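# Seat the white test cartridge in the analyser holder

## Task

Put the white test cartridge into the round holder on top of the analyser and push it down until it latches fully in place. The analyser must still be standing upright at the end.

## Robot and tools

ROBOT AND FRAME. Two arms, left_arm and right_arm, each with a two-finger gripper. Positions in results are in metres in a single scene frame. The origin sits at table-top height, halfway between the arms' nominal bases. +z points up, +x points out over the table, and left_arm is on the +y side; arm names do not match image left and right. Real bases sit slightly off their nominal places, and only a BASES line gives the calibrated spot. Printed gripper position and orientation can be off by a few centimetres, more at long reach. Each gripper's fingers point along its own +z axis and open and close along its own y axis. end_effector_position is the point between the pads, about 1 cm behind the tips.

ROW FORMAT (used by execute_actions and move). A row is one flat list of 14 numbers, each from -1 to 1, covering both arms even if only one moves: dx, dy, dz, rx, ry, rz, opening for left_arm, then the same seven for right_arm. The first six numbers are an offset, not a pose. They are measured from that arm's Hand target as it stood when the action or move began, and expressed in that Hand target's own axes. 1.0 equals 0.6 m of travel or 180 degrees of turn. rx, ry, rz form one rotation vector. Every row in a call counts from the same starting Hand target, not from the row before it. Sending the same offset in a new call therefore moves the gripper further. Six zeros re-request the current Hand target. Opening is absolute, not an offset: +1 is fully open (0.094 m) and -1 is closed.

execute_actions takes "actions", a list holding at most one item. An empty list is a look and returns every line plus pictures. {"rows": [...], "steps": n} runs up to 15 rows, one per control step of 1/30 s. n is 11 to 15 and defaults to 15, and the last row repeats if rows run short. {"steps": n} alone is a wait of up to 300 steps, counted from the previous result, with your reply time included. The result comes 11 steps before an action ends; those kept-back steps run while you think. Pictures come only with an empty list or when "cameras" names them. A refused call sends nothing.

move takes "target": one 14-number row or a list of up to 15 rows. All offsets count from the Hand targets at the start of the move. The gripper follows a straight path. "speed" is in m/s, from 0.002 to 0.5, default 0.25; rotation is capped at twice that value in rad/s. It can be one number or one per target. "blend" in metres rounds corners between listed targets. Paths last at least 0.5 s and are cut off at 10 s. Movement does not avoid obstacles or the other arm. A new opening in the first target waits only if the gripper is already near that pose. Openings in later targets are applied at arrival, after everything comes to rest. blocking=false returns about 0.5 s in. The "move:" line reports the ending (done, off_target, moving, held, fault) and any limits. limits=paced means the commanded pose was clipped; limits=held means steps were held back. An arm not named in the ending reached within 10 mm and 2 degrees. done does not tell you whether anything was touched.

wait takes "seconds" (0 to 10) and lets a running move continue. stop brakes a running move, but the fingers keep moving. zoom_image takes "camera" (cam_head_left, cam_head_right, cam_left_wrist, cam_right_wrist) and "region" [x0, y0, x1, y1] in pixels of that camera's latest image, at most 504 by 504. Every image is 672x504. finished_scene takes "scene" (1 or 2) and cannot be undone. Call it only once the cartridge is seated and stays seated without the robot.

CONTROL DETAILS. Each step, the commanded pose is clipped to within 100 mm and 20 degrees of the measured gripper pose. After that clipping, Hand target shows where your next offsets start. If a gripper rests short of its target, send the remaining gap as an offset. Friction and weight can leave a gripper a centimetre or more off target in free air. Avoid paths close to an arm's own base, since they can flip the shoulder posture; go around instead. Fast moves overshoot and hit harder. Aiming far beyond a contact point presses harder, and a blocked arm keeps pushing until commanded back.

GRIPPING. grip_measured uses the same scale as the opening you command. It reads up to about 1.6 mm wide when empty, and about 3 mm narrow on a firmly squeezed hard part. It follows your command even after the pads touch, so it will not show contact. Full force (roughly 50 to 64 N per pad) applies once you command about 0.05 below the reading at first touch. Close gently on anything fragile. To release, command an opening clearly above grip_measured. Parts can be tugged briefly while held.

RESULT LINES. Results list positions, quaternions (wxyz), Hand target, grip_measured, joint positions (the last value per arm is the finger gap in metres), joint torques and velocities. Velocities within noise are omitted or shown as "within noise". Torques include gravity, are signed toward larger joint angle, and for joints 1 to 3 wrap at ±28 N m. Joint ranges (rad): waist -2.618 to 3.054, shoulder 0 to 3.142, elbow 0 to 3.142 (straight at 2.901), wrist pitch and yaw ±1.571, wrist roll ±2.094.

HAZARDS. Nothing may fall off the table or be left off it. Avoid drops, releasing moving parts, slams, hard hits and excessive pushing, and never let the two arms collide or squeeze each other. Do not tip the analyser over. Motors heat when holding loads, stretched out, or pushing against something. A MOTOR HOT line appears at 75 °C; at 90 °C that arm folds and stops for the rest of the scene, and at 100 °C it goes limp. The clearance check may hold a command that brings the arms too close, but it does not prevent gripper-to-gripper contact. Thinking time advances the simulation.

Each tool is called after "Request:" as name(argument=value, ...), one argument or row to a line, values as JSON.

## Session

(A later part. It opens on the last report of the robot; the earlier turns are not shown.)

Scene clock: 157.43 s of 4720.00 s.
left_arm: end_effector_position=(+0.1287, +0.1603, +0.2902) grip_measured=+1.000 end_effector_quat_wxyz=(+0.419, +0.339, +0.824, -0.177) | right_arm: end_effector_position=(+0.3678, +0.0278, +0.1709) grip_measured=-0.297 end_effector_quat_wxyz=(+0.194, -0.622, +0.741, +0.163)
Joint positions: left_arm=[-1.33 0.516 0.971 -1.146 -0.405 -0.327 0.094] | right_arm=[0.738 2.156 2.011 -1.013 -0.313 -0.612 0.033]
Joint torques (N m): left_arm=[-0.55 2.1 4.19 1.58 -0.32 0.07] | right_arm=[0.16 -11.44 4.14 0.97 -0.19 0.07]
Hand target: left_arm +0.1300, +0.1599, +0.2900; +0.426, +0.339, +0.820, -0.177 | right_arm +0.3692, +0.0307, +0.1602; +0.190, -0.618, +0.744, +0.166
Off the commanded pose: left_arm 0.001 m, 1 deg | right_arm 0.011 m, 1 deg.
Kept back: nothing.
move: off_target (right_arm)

Request:
wait(
  seconds=0.1,
  cameras=["cam_right_wrist","cam_left_wrist"],
)

Request:
zoom_image(
  camera="cam_right_wrist",
  region=[260, 300, 440, 435],
)

Request:
zoom_image(
  camera="cam_left_wrist",
  region=[225, 60, 325, 160],
)

Scene clock: 158.47 s of 4720.00 s.
left_arm: end_effector_position=(+0.1287, +0.1603, +0.2902) grip_measured=+1.000 end_effector_quat_wxyz=(+0.419, +0.339, +0.824, -0.177) | right_arm: end_effector_position=(+0.3681, +0.0280, +0.1710) grip_measured=-0.297 end_effector_quat_wxyz=(+0.195, -0.621, +0.741, +0.163)
Joint positions: left_arm=[-1.33 0.516 0.971 -1.146 -0.405 -0.327 0.094] | right_arm=[0.738 2.156 2.011 -1.011 -0.313 -0.611 0.033]
Joint torques (N m): left_arm=[-0.57 2.09 4.21 1.58 -0.32 0.07] | right_arm=[0.13 -11.44 4.16 0.96 -0.19 0.06]
Hand target: left_arm +0.1300, +0.1599, +0.2900; +0.426, +0.339, +0.820, -0.177 | right_arm +0.3692, +0.0307, +0.1602; +0.190, -0.618, +0.744, +0.166
Off the commanded pose: left_arm 0.001 m, 1 deg | right_arm 0.011 m, 1 deg.
Steps of this call (1-31: nothing new was sent). Readings (end_effector_position of left_arm | right_arm):
1: (+0.1287, +0.1603, +0.2902) | (+0.3679, +0.0278, +0.1709)
2: (+0.1287, +0.1603, +0.2902) | (+0.3679, +0.0278, +0.1709)
4: (+0.1287, +0.1603, +0.2902) | (+0.3679, +0.0279, +0.1710)
8: (+0.1287, +0.1603, +0.2902) | (+0.3680, +0.0279, +0.1710)
31: the state above
Images, in order: cam_left_wrist, cam_right_wrist.

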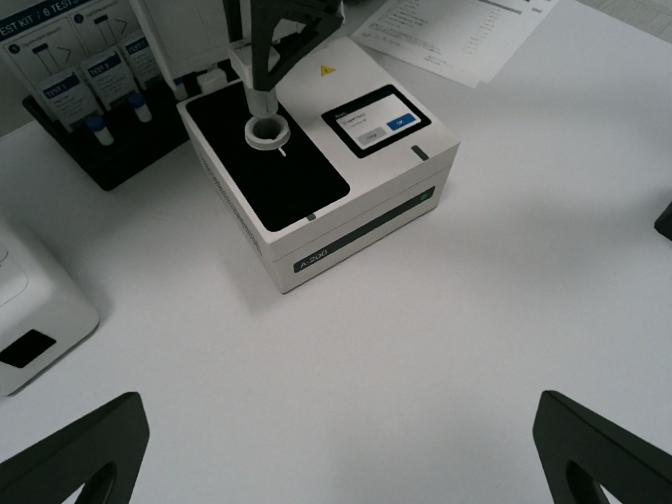

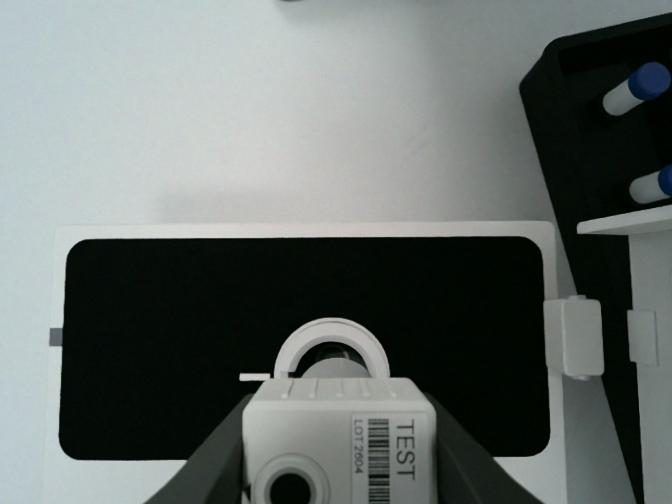

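Scaled by 2.800.

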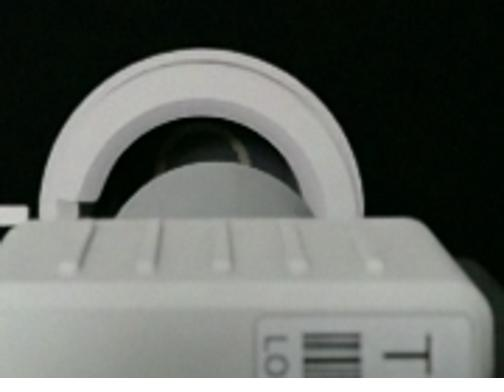

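Scaled by 5.040.

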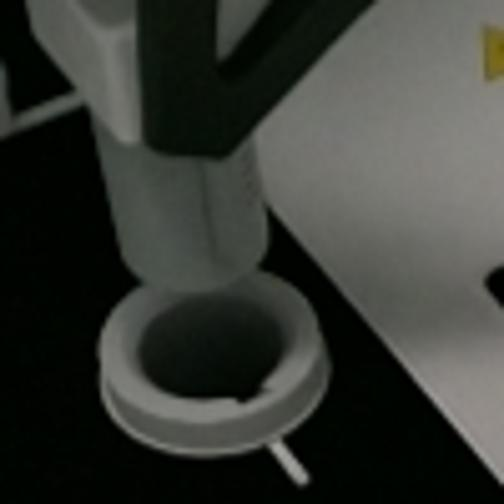

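Request:
move(
  target=[0,0,0,0,0,0,1,0.0132,0.0046,0.0283,0,0,0,-0.45],
  speed=0.06,
  cameras=["cam_right_wrist","cam_left_wrist"],
)

Request:
zoom_image(
  camera="cam_right_wrist",
  region=[260, 300, 440, 435],
)

Request:
zoom_image(
  camera="cam_left_wrist",
  region=[225, 60, 325, 160],
)

Scene clock: 162.50 s of 4720.00 s.
left_arm: end_effector_position=(+0.1287, +0.1603, +0.2902) grip_measured=+1.000 end_effector_quat_wxyz=(+0.419, +0.339, +0.824, -0.177) | right_arm: end_effector_position=(+0.3668, +0.0286, +0.1493) grip_measured=-0.297 end_effector_quat_wxyz=(+0.191, -0.620, +0.743, +0.163)
Joint positions: left_arm=[-1.33 0.516 0.971 -1.146 -0.405 -0.327 0.094] | right_arm=[0.741 2.156 1.928 -0.935 -0.311 -0.604 0.033]
Joint torques (N m): left_arm=[-0.57 2.1 4.21 1.58 -0.32 0.07] | right_arm=[0.44 -12 4.1 0.94 -0.18 0.07]
Hand target: left_arm +0.1300, +0.1600, +0.2900; +0.426, +0.339, +0.820, -0.177 | right_arm +0.3665, +0.0325, +0.1414; +0.190, -0.618, +0.744, +0.166
Off the commanded pose: left_arm 0.001 m, 1 deg | right_arm 0.009 m, 0 deg.
Kept back: nothing.
move: done
Images, in order: cam_left_wrist, cam_right_wrist.

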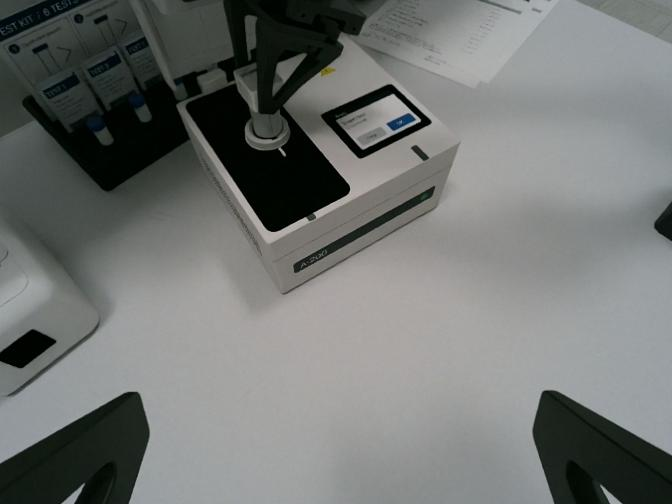

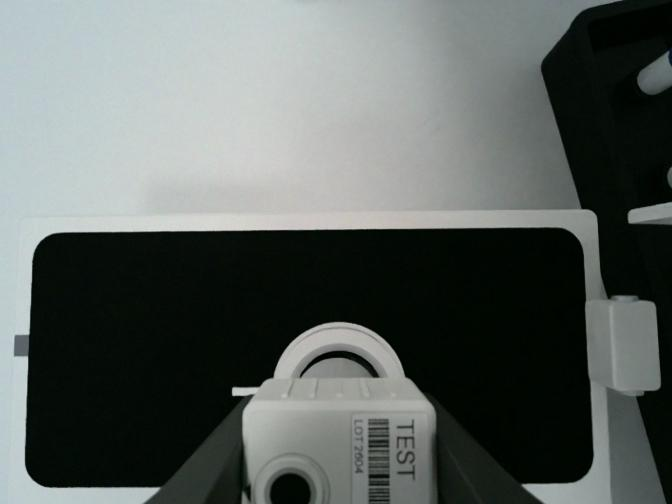

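Scaled by 2.800.

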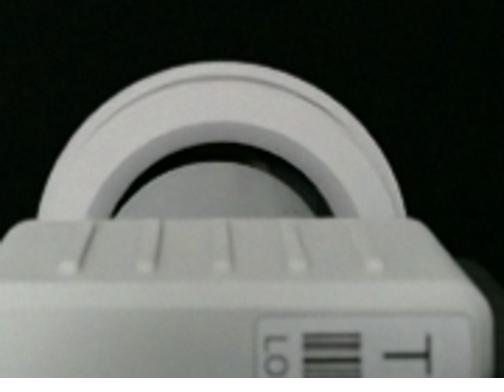

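Scaled by 5.040.

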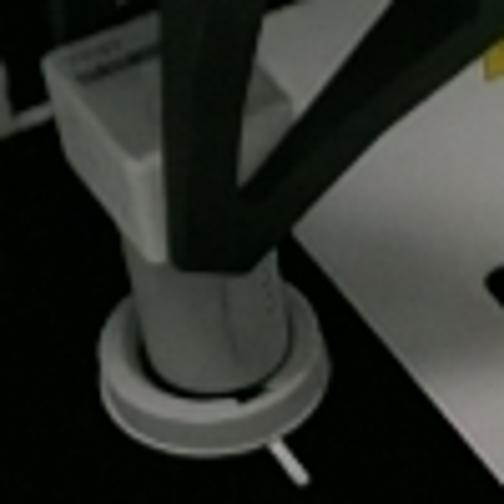

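Request:
zoom_image(
  camera="cam_right_wrist",
  region=[270, 318, 410, 388],
)

Request:
zoom_image(
  camera="cam_left_wrist",
  region=[235, 100, 300, 155],
)

Scaled by 3.600.

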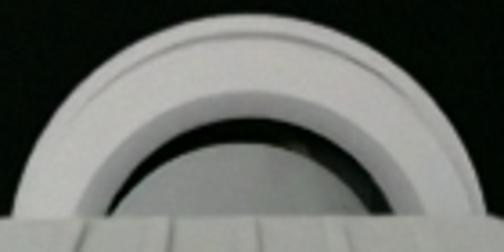

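Scaled by 7.754.

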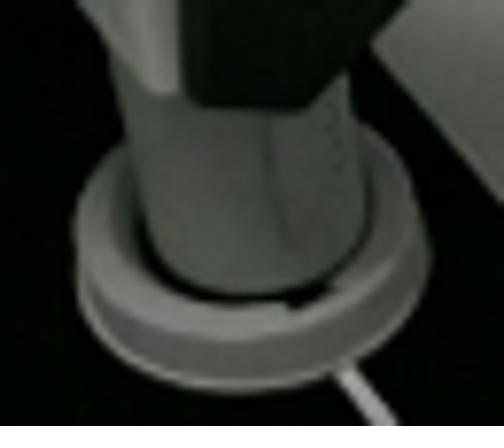

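Request:
move(
  target=[0,0,0,0,0,0,1,0.0,0.0007,0.0090,0.0043,0.0001,-0.0024,-0.45],
  speed=0.05,
  cameras=["cam_right_wrist","cam_left_wrist"],
)

Request:
zoom_image(
  camera="cam_right_wrist",
  region=[270, 318, 410, 388],
)

Request:
zoom_image(
  camera="cam_left_wrist",
  region=[235, 100, 300, 155],
)

Scene clock: 172.07 s of 4720.00 s.
left_arm: end_effector_position=(+0.1287, +0.1603, +0.2902) grip_measured=+1.000 end_effector_quat_wxyz=(+0.419, +0.339, +0.824, -0.177) | right_arm: end_effector_position=(+0.3669, +0.0304, +0.1472) grip_measured=-0.297 end_effector_quat_wxyz=(+0.194, -0.620, +0.743, +0.162)
Joint positions: left_arm=[-1.33 0.516 0.971 -1.146 -0.405 -0.327 0.094] | right_arm=[0.745 2.156 1.918 -0.919 -0.307 -0.601 0.033]
Joint torques (N m): left_arm=[-0.57 2.1 4.19 1.58 -0.32 0.07] | right_arm=[1.03 -12.08 3.19 1.16 -0.08 0.09]
Hand target: left_arm +0.1300, +0.1600, +0.2900; +0.426, +0.339, +0.820, -0.177 | right_arm +0.3666, +0.0352, +0.1368; +0.195, -0.620, +0.743, +0.160
Off the commanded pose: left_arm 0.001 m, 1 deg | right_arm 0.012 m, 0 deg.
Kept back: nothing.
move: off_target (right_arm)
Images, in order: cam_left_wrist, cam_right_wrist.

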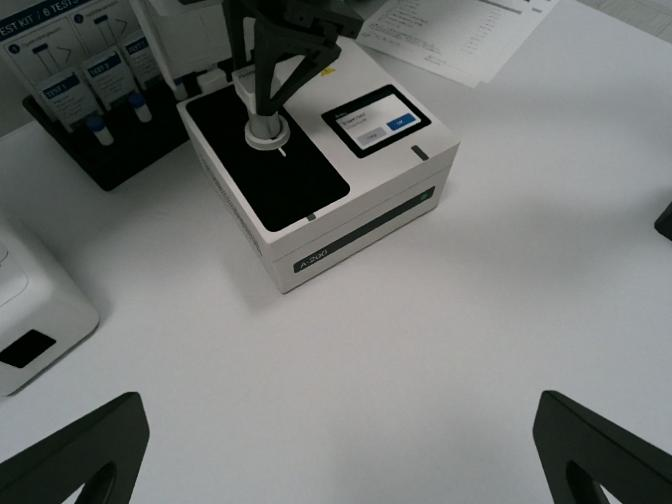

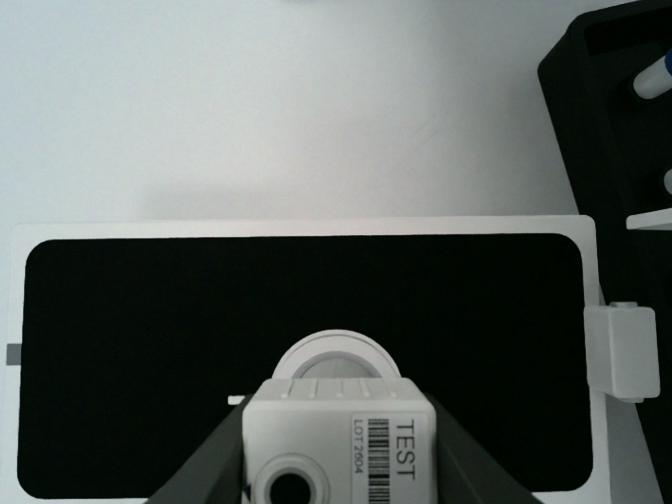

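Scaled by 3.600.

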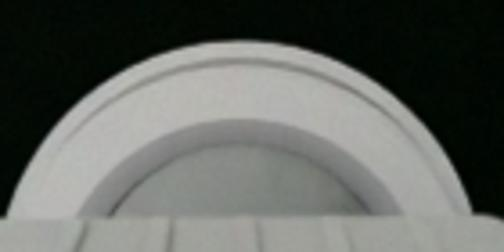

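Scaled by 7.754.

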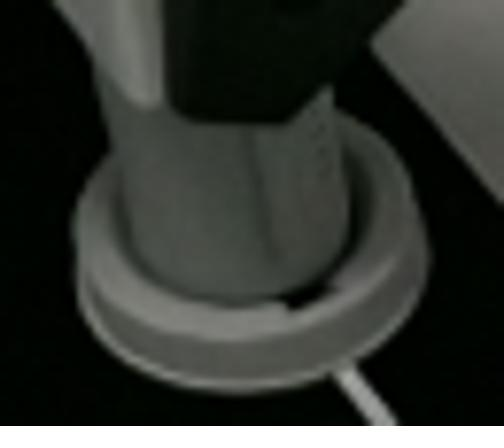

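Request:
move(
  target=[0,0,0,0,0,0,1,0.0152,0.0009,0.0169,-0.0012,0.0018,0.0007,-0.45],
  speed=0.04,
  cameras=["cam_right_wrist","cam_left_wrist"],
)

Request:
zoom_image(
  camera="cam_right_wrist",
  region=[270, 318, 410, 388],
)

Request:
zoom_image(
  camera="cam_left_wrist",
  region=[235, 100, 300, 155],
)

Scene clock: 175.47 s of 4720.00 s.
left_arm: end_effector_position=(+0.1287, +0.1603, +0.2902) grip_measured=+1.000 end_effector_quat_wxyz=(+0.419, +0.339, +0.824, -0.177) | right_arm: end_effector_position=(+0.3661, +0.0299, +0.1456) grip_measured=-0.297 end_effector_quat_wxyz=(+0.201, -0.620, +0.741, +0.163)
Joint positions: left_arm=[-1.33 0.516 0.971 -1.146 -0.405 -0.327 0.094] | right_arm=[0.745 2.138 1.877 -0.881 -0.308 -0.601 0.033]
Joint torques (N m): left_arm=[-0.57 2.1 4.21 1.58 -0.32 0.07] | right_arm=[0.61 -10.51 2.22 1.21 -0.08 0.02]
Hand target: left_arm +0.1300, +0.1600, +0.2900; +0.426, +0.339, +0.820, -0.177 | right_arm +0.3655, +0.0323, +0.1233; +0.191, -0.620, +0.744, +0.160
Off the commanded pose: left_arm 0.001 m, 1 deg | right_arm 0.022 m, 1 deg.
Kept back: nothing.
move: off_target (right_arm)
Images, in order: cam_left_wrist, cam_right_wrist.

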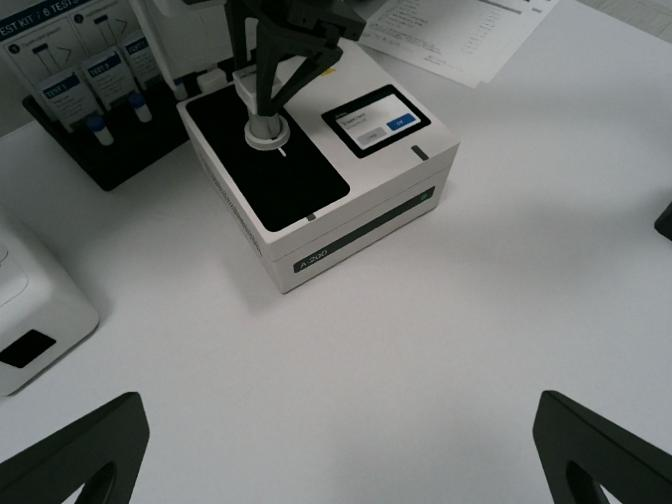

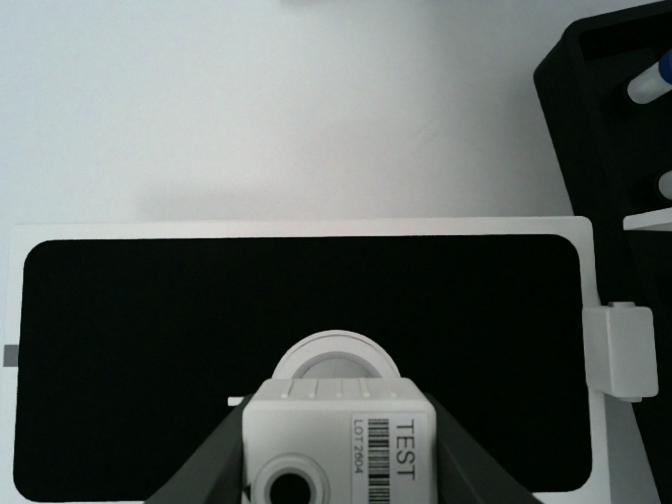

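Scaled by 3.600.

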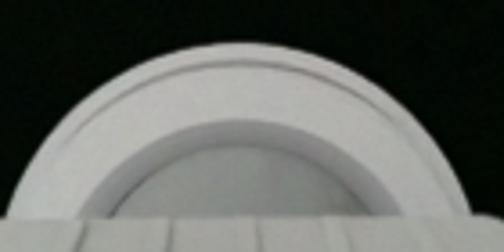

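Scaled by 7.754.

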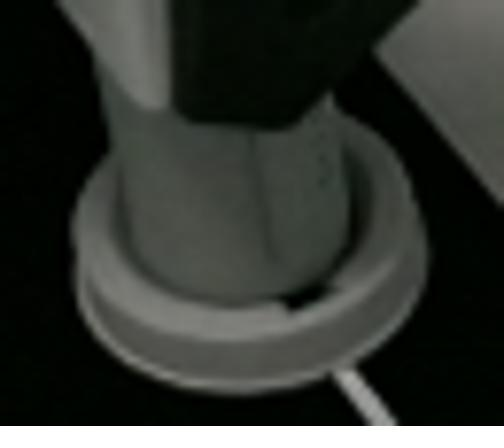

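Request:
move(
  target=[0,0,0,0,0,0,1,0.0175,-0.0005,0.0247,0,0,0,-0.45],
  speed=0.04,
  cameras=["cam_right_wrist","cam_left_wrist"],
)

Request:
zoom_image(
  camera="cam_right_wrist",
  region=[270, 318, 410, 388],
)

Request:
zoom_image(
  camera="cam_left_wrist",
  region=[235, 100, 300, 155],
)

Scene clock: 182.10 s of 4720.00 s.
left_arm: end_effector_position=(+0.1287, +0.1603, +0.2902) grip_measured=+1.000 end_effector_quat_wxyz=(+0.419, +0.339, +0.824, -0.177) | right_arm: end_effector_position=(+0.3658, +0.0287, +0.1446) grip_measured=-0.297 end_effector_quat_wxyz=(+0.215, -0.618, +0.737, +0.168)
Joint positions: left_arm=[-1.33 0.516 0.971 -1.146 -0.405 -0.327 0.094] | right_arm=[0.739 2.106 1.809 -0.815 -0.32 -0.601 0.033]
Joint torques (N m): left_arm=[-0.57 2.09 4.21 1.58 -0.32 0.07] | right_arm=[0.77 -8.06 1.7 1.32 0.02 -0.01]
Hand target: left_arm +0.1300, +0.1600, +0.2900; +0.426, +0.339, +0.820, -0.177 | right_arm +0.3655, +0.0302, +0.1055; +0.191, -0.620, +0.744, +0.160
Off the commanded pose: left_arm 0.001 m, 1 deg | right_arm 0.039 m, 3 deg.
Kept back: nothing.
move: off_target (right_arm)
Images, in order: cam_left_wrist, cam_right_wrist.

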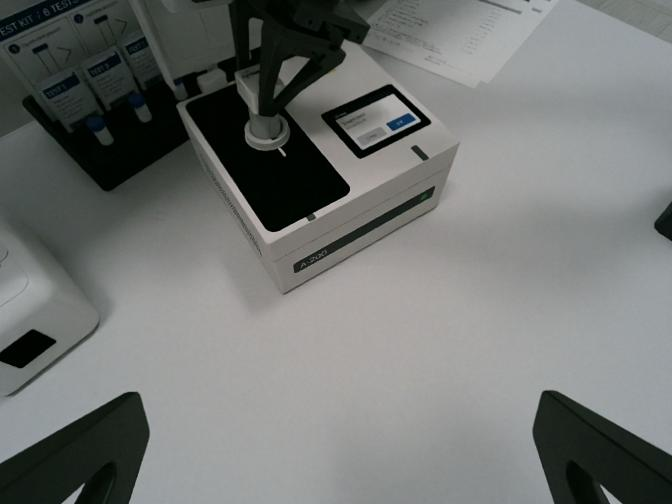

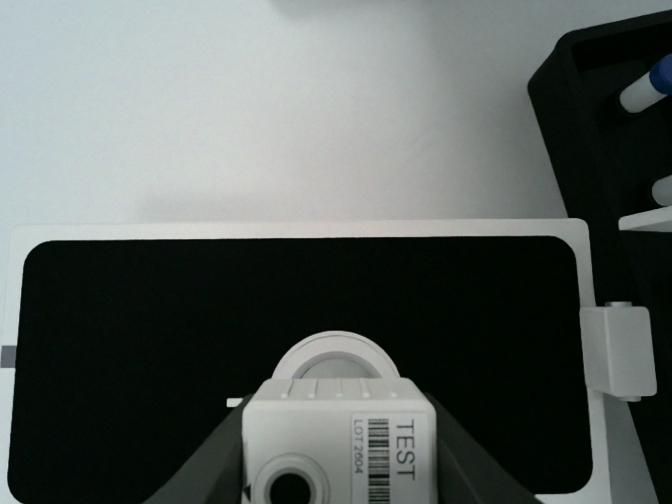

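Scaled by 3.600.

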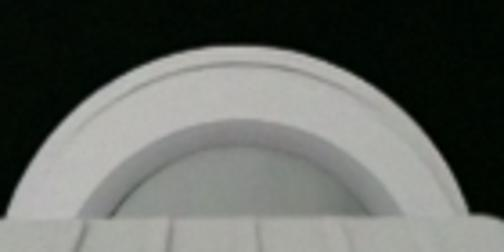

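Scaled by 7.754.

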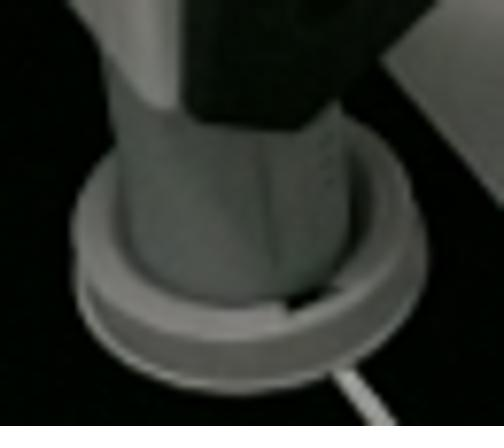

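Request:
zoom_image(
  camera="cam_left_wrist",
  region=[246, 108, 290, 144],
)

Request:
wait(
  seconds=0.1,
  cameras=["cam_head_left","cam_head_right"],
)

Scaled by 11.455.

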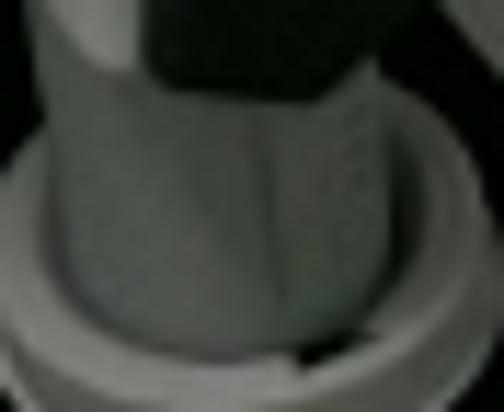

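Scene clock: 183.10 s of 4720.00 s.
left_arm: end_effector_position=(+0.1287, +0.1603, +0.2902) grip_measured=+1.000 end_effector_quat_wxyz=(+0.419, +0.339, +0.824, -0.177) | right_arm: end_effector_position=(+0.3658, +0.0287, +0.1445) grip_measured=-0.297 end_effector_quat_wxyz=(+0.215, -0.618, +0.737, +0.168)
Joint positions: left_arm=[-1.33 0.516 0.971 -1.146 -0.405 -0.327 0.094] | right_arm=[0.739 2.106 1.808 -0.815 -0.32 -0.601 0.033]
Joint torques (N m): left_arm=[-0.57 2.09 4.21 1.58 -0.32 0.07] | right_arm=[0.83 -7.9 1.62 1.34 0.02 -0.01]
Hand target: left_arm +0.1300, +0.1600, +0.2900; +0.426, +0.339, +0.820, -0.177 | right_arm +0.3654, +0.0302, +0.1053; +0.191, -0.620, +0.744, +0.160
Off the commanded pose: left_arm 0.001 m, 1 deg | right_arm 0.039 m, 3 deg.
Steps of this call (1-30: nothing new was sent). Readings (end_effector_position of left_arm | right_arm):
1: (+0.1287, +0.1603, +0.2902) | (+0.3658, +0.0287, +0.1446)
2: (+0.1287, +0.1603, +0.2902) | (+0.3658, +0.0287, +0.1446)
4: (+0.1287, +0.1603, +0.2902) | (+0.3658, +0.0287, +0.1446)
8: (+0.1287, +0.1603, +0.2902) | (+0.3658, +0.0287, +0.1446)
30: the state above
Images, in order: cam_head_left, cam_head_right.

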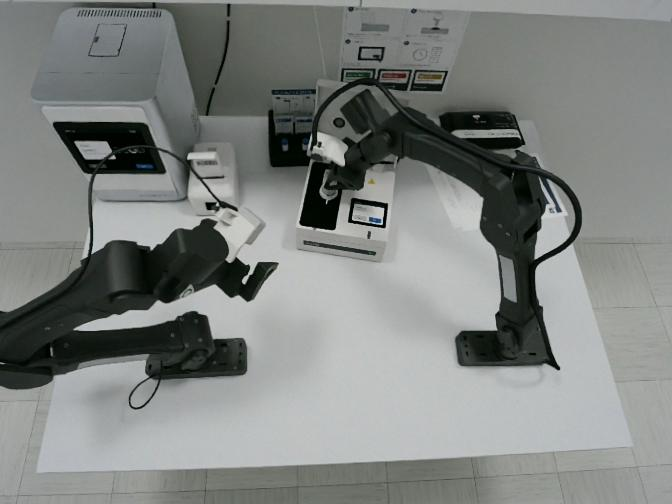

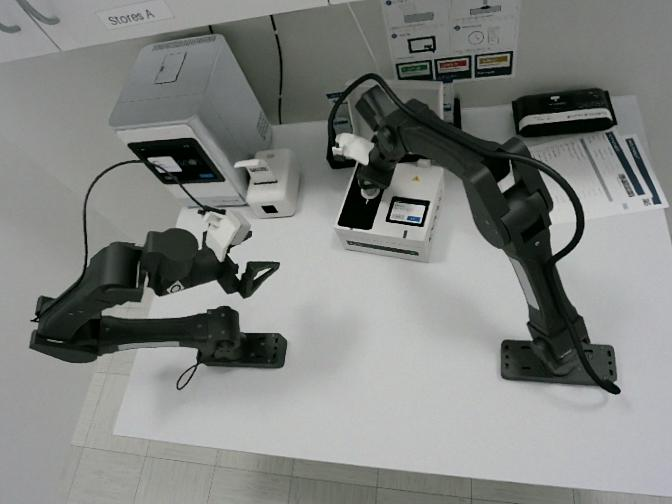

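Request:
move(
  target=[
    [0,0,0,0,0,0,1,-0.0658,-0.0025,-0.1120,0,0,0,-0.45],
    [0,0,0,0,0,0,1,-0.0472,-0.0035,-0.0753,-0.0074,0.0112,0.0041,-0.45],
  ],
  speed=0.1,
  cameras=[],
)

Scene clock: 190.83 s of 4720.00 s.
left_arm: end_effector_position=(+0.1287, +0.1602, +0.2903) grip_measured=+1.000 end_effector_quat_wxyz=(+0.419, +0.339, +0.824, -0.178) | right_arm: end_effector_position=(+0.3667, +0.0272, +0.1551) grip_measured=-0.297 end_effector_quat_wxyz=(+0.165, -0.619, +0.752, +0.156)
Joint positions: left_arm=[-1.33 0.516 0.971 -1.146 -0.405 -0.327 0.094] | right_arm=[0.744 2.211 2.06 -1.066 -0.296 -0.601 0.033]
Joint torques (N m): left_arm=[-0.55 2.09 4.21 1.58 -0.32 0.07] | right_arm=[0.47 -12.22 7.57 0.57 -0.19 -0.01]
Hand target: left_arm +0.1300, +0.1599, +0.2901; +0.426, +0.339, +0.820, -0.177 | right_arm +0.3680, +0.0328, +0.1586; +0.170, -0.620, +0.749, +0.159
Off the commanded pose: left_arm 0.001 m, 1 deg | right_arm 0.007 m, 1 deg.
Kept back: nothing.
move: done

Request:
move(
  target=[0,0,0,0,0,0,1,-0.0290,0.0193,-0.0972,0.0199,-0.0299,-0.0173,-0.45],
  speed=0.12,
  cameras=[],
)

Scene clock: 195.03 s of 4720.00 s.
left_arm: end_effector_position=(+0.1287, +0.1602, +0.2903) grip_measured=+1.000 end_effector_quat_wxyz=(+0.419, +0.339, +0.824, -0.178) | right_arm: end_effector_position=(+0.3600, +0.0225, +0.1983) grip_measured=-0.297 end_effector_quat_wxyz=(+0.205, -0.621, +0.740, +0.157)
Joint positions: left_arm=[-1.33 0.516 0.971 -1.146 -0.405 -0.327 0.094] | right_arm=[0.746 2.104 2.035 -1.066 -0.296 -0.605 0.033]
Joint torques (N m): left_arm=[-0.55 2.1 4.21 1.58 -0.32 0.06] | right_arm=[0.5 -16.66 4.41 0.91 -0.2 -0.12]
Hand target: left_arm +0.1300, +0.1599, +0.2901; +0.426, +0.339, +0.820, -0.177 | right_arm +0.3563, +0.0240, +0.2189; +0.229, -0.626, +0.728, +0.159
Off the commanded pose: left_arm 0.001 m, 1 deg | right_arm 0.021 m, 3 deg.
Kept back: nothing.
move: off_target (right_arm)

Request:
move(
  target=[0,0,0,0,0,0,1,0.0437,-0.0073,0.1017,-0.0130,0.0188,0.0032,-0.45],
  speed=0.1,
  cameras=[],
)

Scene clock: 198.37 s of 4720.00 s.
left_arm: end_effector_position=(+0.1287, +0.1602, +0.2903) grip_measured=+1.000 end_effector_quat_wxyz=(+0.419, +0.339, +0.824, -0.178) | right_arm: end_effector_position=(+0.3658, +0.0277, +0.1620) grip_measured=-0.297 end_effector_quat_wxyz=(+0.193, -0.626, +0.740, +0.155)
Joint positions: left_arm=[-1.33 0.516 0.971 -1.146 -0.405 -0.327 0.094] | right_arm=[0.746 2.15 1.97 -0.981 -0.296 -0.616 0.033]
Joint torques (N m): left_arm=[-0.55 2.1 4.21 1.58 -0.32 0.07] | right_arm=[0.62 -11.51 4.45 0.98 -0.19 -0.11]
Hand target: left_arm +0.1300, +0.1599, +0.2901; +0.426, +0.339, +0.820, -0.177 | right_arm +0.3657, +0.0329, +0.1535; +0.193, -0.632, +0.734, +0.157
Off the commanded pose: left_arm 0.001 m, 1 deg | right_arm 0.010 m, 1 deg.
Kept back: nothing.
move: done

Request:
wait(
  seconds=0.05,
  cameras=["cam_right_wrist","cam_left_wrist"],
)

Request:
zoom_image(
  camera="cam_right_wrist",
  region=[260, 305, 420, 385],
)

Request:
zoom_image(
  camera="cam_left_wrist",
  region=[235, 95, 300, 155],
)

Scene clock: 199.43 s of 4720.00 s.
left_arm: end_effector_position=(+0.1287, +0.1602, +0.2903) grip_measured=+1.000 end_effector_quat_wxyz=(+0.419, +0.339, +0.824, -0.178) | right_arm: end_effector_position=(+0.3661, +0.0280, +0.1622) grip_measured=-0.297 end_effector_quat_wxyz=(+0.194, -0.626, +0.739, +0.155)
Joint positions: left_arm=[-1.33 0.516 0.971 -1.146 -0.405 -0.327 0.094] | right_arm=[0.746 2.15 1.97 -0.979 -0.296 -0.616 0.033]
Joint torques (N m): left_arm=[-0.55 2.1 4.21 1.58 -0.32 0.07] | right_arm=[0.62 -11.55 4.46 0.97 -0.19 -0.11]
Hand target: left_arm +0.1300, +0.1599, +0.2901; +0.426, +0.339, +0.820, -0.177 | right_arm +0.3658, +0.0329, +0.1535; +0.193, -0.632, +0.734, +0.157
Off the commanded pose: left_arm 0.001 m, 1 deg | right_arm 0.010 m, 1 deg.
Steps of this call (1-32: nothing new was sent). Readings (end_effector_position of left_arm | right_arm):
1: (+0.1287, +0.1602, +0.2903) | (+0.3658, +0.0278, +0.1620)
2: (+0.1287, +0.1602, +0.2903) | (+0.3659, +0.0278, +0.1620)
4: (+0.1287, +0.1602, +0.2903) | (+0.3660, +0.0279, +0.1621)
8: (+0.1287, +0.1602, +0.2903) | (+0.3661, +0.0280, +0.1621)
32: the state above
Images, in order: cam_left_wrist, cam_right_wrist.

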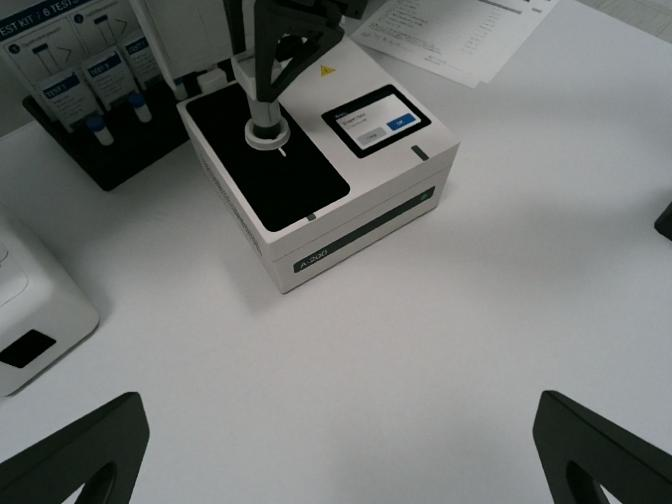

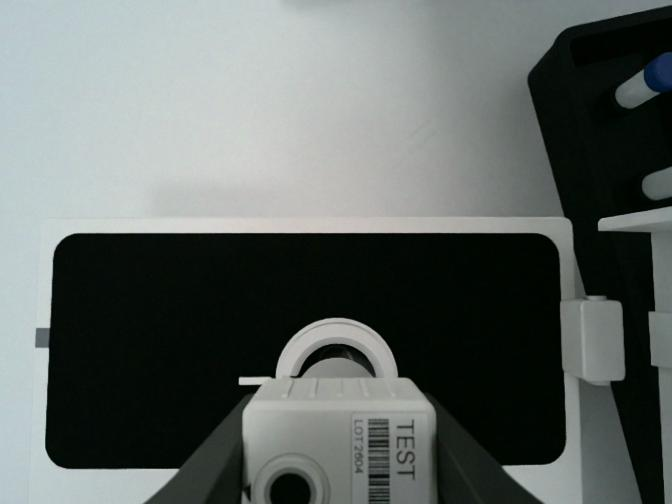

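Scaled by 3.150.

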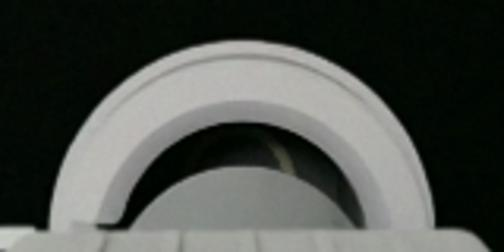

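Scaled by 7.754.

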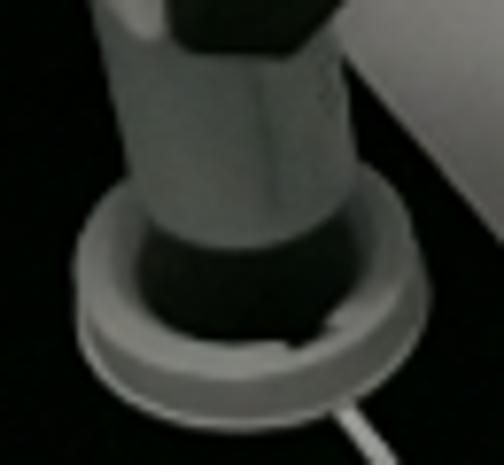

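Request:
move(
  target=[0,0,0,0,0,0,1,0.0173,0.0023,0.0310,0.0007,-0.0010,-0.0004,-0.45],
  speed=0.05,
  cameras=["cam_right_wrist","cam_left_wrist"],
)

Request:
zoom_image(
  camera="cam_right_wrist",
  region=[270, 318, 410, 388],
)

Request:
zoom_image(
  camera="cam_left_wrist",
  region=[235, 100, 300, 155],
)

Scene clock: 208.17 s of 4720.00 s.
left_arm: end_effector_position=(+0.1287, +0.1602, +0.2903) grip_measured=+1.000 end_effector_quat_wxyz=(+0.419, +0.339, +0.824, -0.178) | right_arm: end_effector_position=(+0.3661, +0.0295, +0.1396) grip_measured=-0.297 end_effector_quat_wxyz=(+0.196, -0.627, +0.738, +0.155)
Joint positions: left_arm=[-1.33 0.516 0.971 -1.146 -0.405 -0.327 0.094] | right_arm=[0.749 2.15 1.879 -0.885 -0.295 -0.617 0.033]
Joint torques (N m): left_arm=[-0.55 2.1 4.21 1.58 -0.32 0.07] | right_arm=[0.51 -12.15 4.04 0.96 -0.2 -0.1]
Hand target: left_arm +0.1300, +0.1599, +0.2901; +0.426, +0.339, +0.820, -0.177 | right_arm +0.3646, +0.0330, +0.1322; +0.195, -0.632, +0.734, +0.157
Off the commanded pose: left_arm 0.001 m, 1 deg | right_arm 0.008 m, 1 deg.
Kept back: nothing.
move: done
Images, in order: cam_left_wrist, cam_right_wrist.

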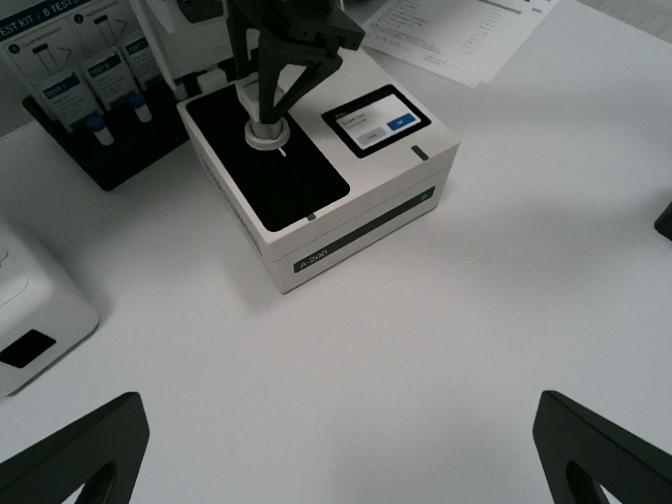

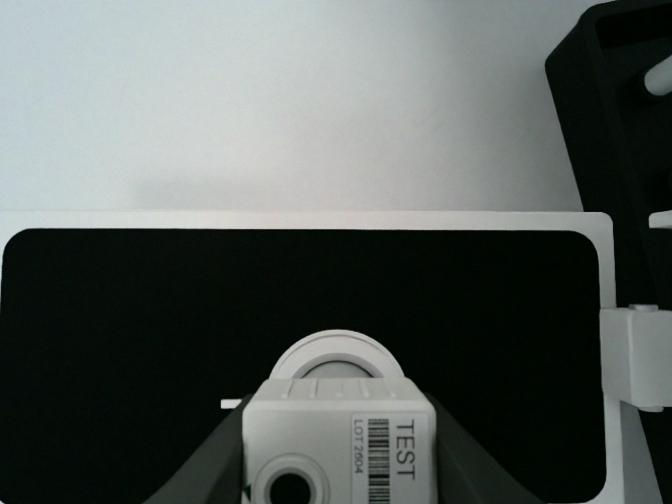

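Scaled by 3.600.

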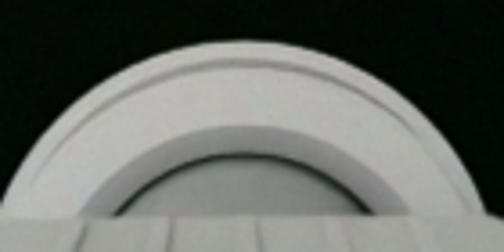

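Scaled by 7.754.

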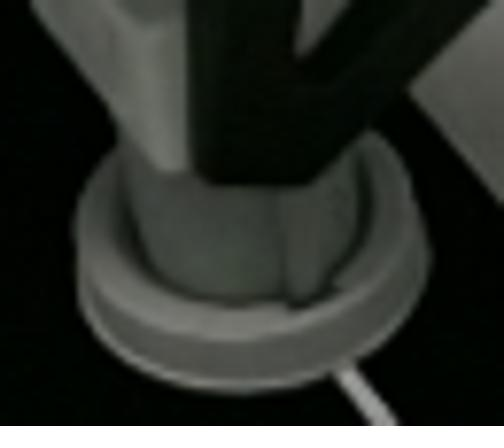

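Request:
move(
  target=[0,0,0,0,0,0,1,0.0262,0.0033,0.0405,-0.0014,0.0020,0.0007,-0.45],
  speed=0.05,
  cameras=["cam_right_wrist","cam_left_wrist"],
)

Request:
zoom_image(
  camera="cam_left_wrist",
  region=[225, 80, 315, 155],
)

Scene clock: 211.17 s of 4720.00 s.
left_arm: end_effector_position=(+0.1287, +0.1602, +0.2903) grip_measured=+1.000 end_effector_quat_wxyz=(+0.419, +0.339, +0.824, -0.178) | right_arm: end_effector_position=(+0.3657, +0.0299, +0.1191) grip_measured=-0.297 end_effector_quat_wxyz=(+0.199, -0.627, +0.737, +0.157)
Joint positions: left_arm=[-1.33 0.516 0.971 -1.146 -0.405 -0.327 0.094] | right_arm=[0.749 2.15 1.795 -0.793 -0.298 -0.617 0.033]
Joint torques (N m): left_arm=[-0.55 2.09 4.21 1.58 -0.32 0.07] | right_arm=[0.49 -11.37 3.06 1.03 -0.17 -0.12]
Hand target: left_arm +0.1300, +0.1599, +0.2901; +0.426, +0.339, +0.820, -0.177 | right_arm +0.3629, +0.0312, +0.1033; +0.191, -0.632, +0.735, +0.157
Off the commanded pose: left_arm 0.001 m, 1 deg | right_arm 0.016 m, 1 deg.
Kept back: nothing.
move: off_target (right_arm)
Images, in order: cam_left_wrist, cam_right_wrist.

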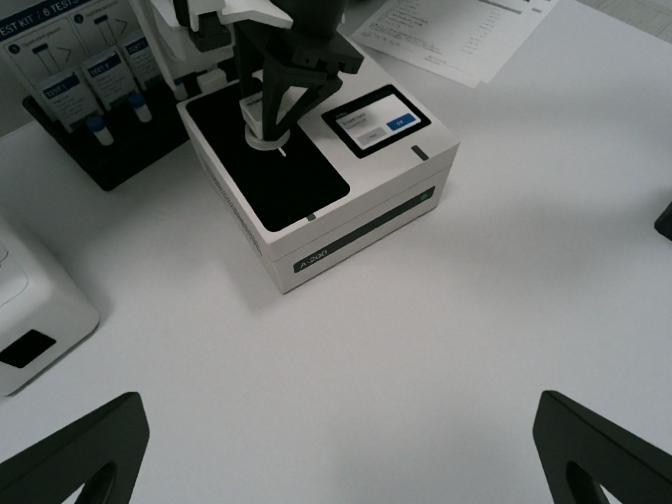

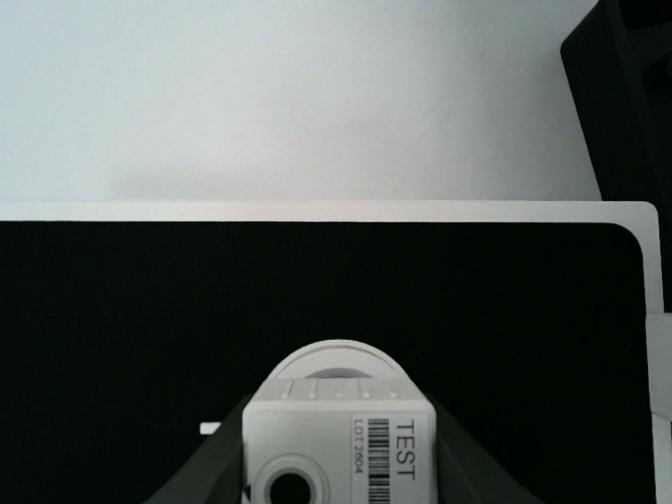

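Scaled by 5.600.

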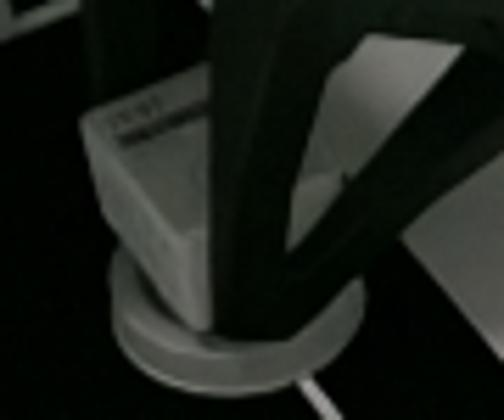

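Request:
move(
  target=[0,0,0,0,0,0,1, 0.0161,0.0004,0.0292,0,0,0,-0.45],
  speed=0.04,
  cameras=["cam_left_wrist","cam_right_wrist","cam_head_left"],
)

Scene clock: 215.17 s of 4720.00 s.
left_arm: end_effector_position=(+0.1287, +0.1602, +0.2903) grip_measured=+1.000 end_effector_quat_wxyz=(+0.419, +0.339, +0.824, -0.178) | right_arm: end_effector_position=(+0.3657, +0.0295, +0.1175) grip_measured=-0.297 end_effector_quat_wxyz=(+0.208, -0.625, +0.734, +0.166)
Joint positions: left_arm=[-1.33 0.516 0.971 -1.146 -0.405 -0.327 0.094] | right_arm=[0.741 2.133 1.751 -0.746 -0.319 -0.617 0.033]
Joint torques (N m): left_arm=[-0.57 2.1 4.19 1.58 -0.32 0.07] | right_arm=[1.24 -8.8 1.72 1.32 0.05 -0.12]
Hand target: left_arm +0.1300, +0.1599, +0.2901; +0.426, +0.339, +0.820, -0.177 | right_arm +0.3630, +0.0312, +0.0834; +0.192, -0.632, +0.735, +0.157
Off the commanded pose: left_arm 0.001 m, 1 deg | right_arm 0.034 m, 2 deg.
Kept back: nothing.
move: off_target (right_arm)
Images, in order: cam_head_left, cam_left_wrist, cam_right_wrist.

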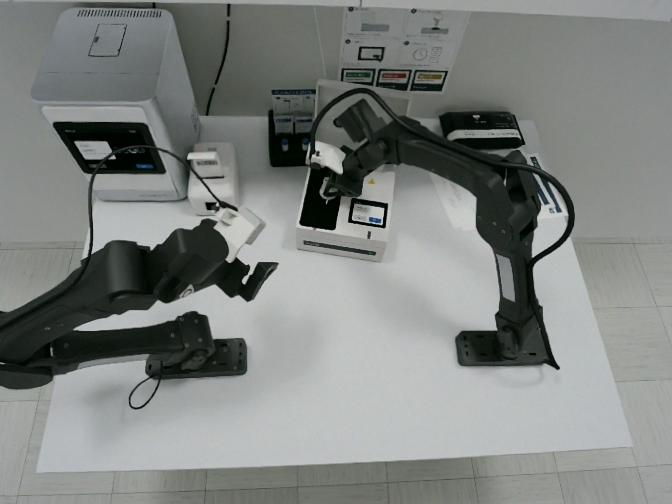

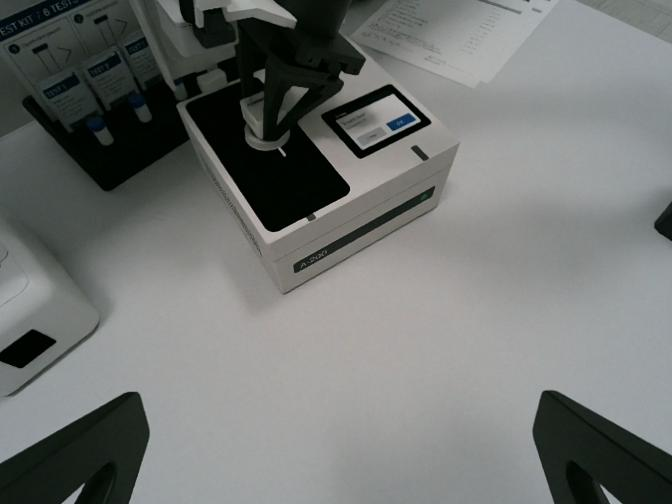

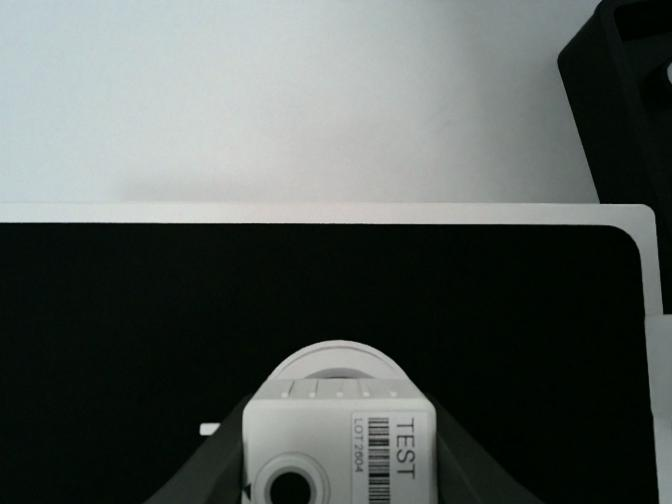

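Request:
zoom_image(
  camera="cam_left_wrist",
  region=[225, 80, 315, 155],
)

Request:
zoom_image(
  camera="cam_right_wrist",
  region=[180, 320, 500, 504],
)

Scaled by 5.600.

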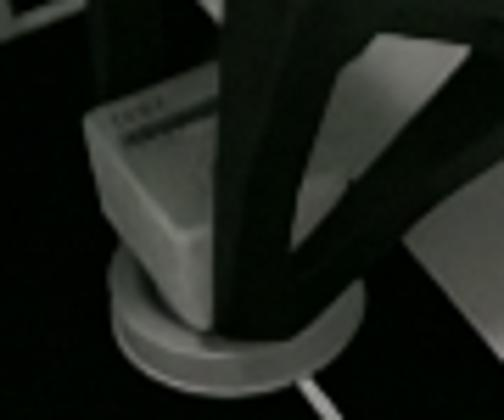

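Scaled by 1.575.

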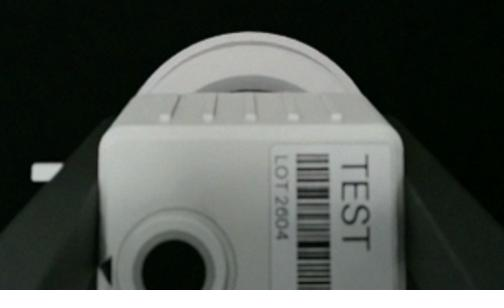

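Request:
move(
  target=[0,0,0,0,0,0,1, 0.0889,0.0341,0.0547,-0.0282,0.0397,0.0149,-0.45],
  speed=0.05,
  cameras=["cam_left_wrist","cam_right_wrist"],
)

Scene clock: 230.63 s of 4720.00 s.
left_arm: end_effector_position=(+0.1287, +0.1602, +0.2903) grip_measured=+1.000 end_effector_quat_wxyz=(+0.419, +0.339, +0.824, -0.178) | right_arm: end_effector_position=(+0.3650, +0.0287, +0.1157) grip_measured=-0.297 end_effector_quat_wxyz=(+0.225, -0.621, +0.728, +0.184)
Joint positions: left_arm=[-1.33 0.516 0.971 -1.146 -0.405 -0.327 0.094] | right_arm=[0.728 2.104 1.674 -0.662 -0.359 -0.617 0.033]
Joint torques (N m): left_arm=[-0.57 2.1 4.21 1.58 -0.32 0.06] | right_arm=[1.4 -3.79 -0.25 0.11 0.38 -0.28]
Hand target: left_arm +0.1300, +0.1599, +0.2901; +0.426, +0.339, +0.820, -0.177 | right_arm +0.3386, +0.0034, +0.0287; +0.113, -0.631, +0.752, +0.154
Off the commanded pose: left_arm 0.001 m, 1 deg | right_arm 0.094 m, 14 deg.
Kept back: nothing.
move: off_target (right_arm)
Images, in order: cam_left_wrist, cam_right_wrist.

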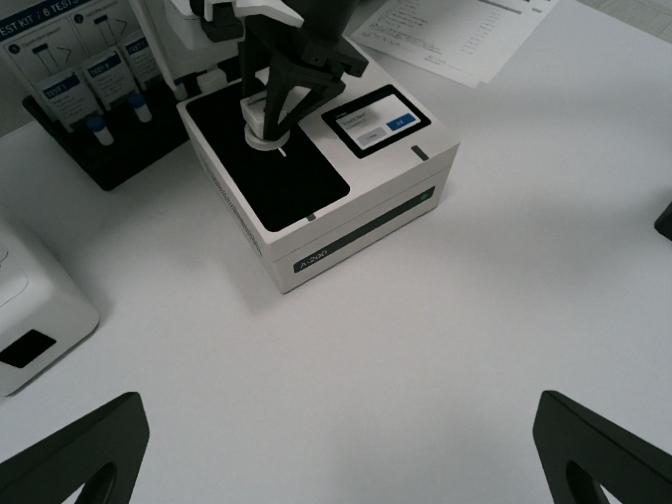

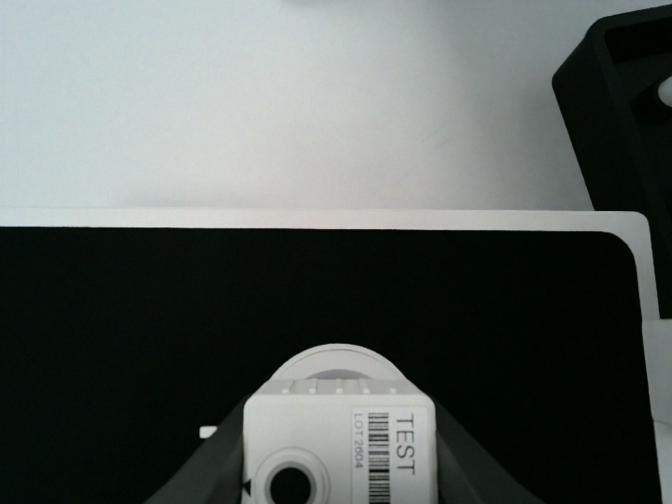

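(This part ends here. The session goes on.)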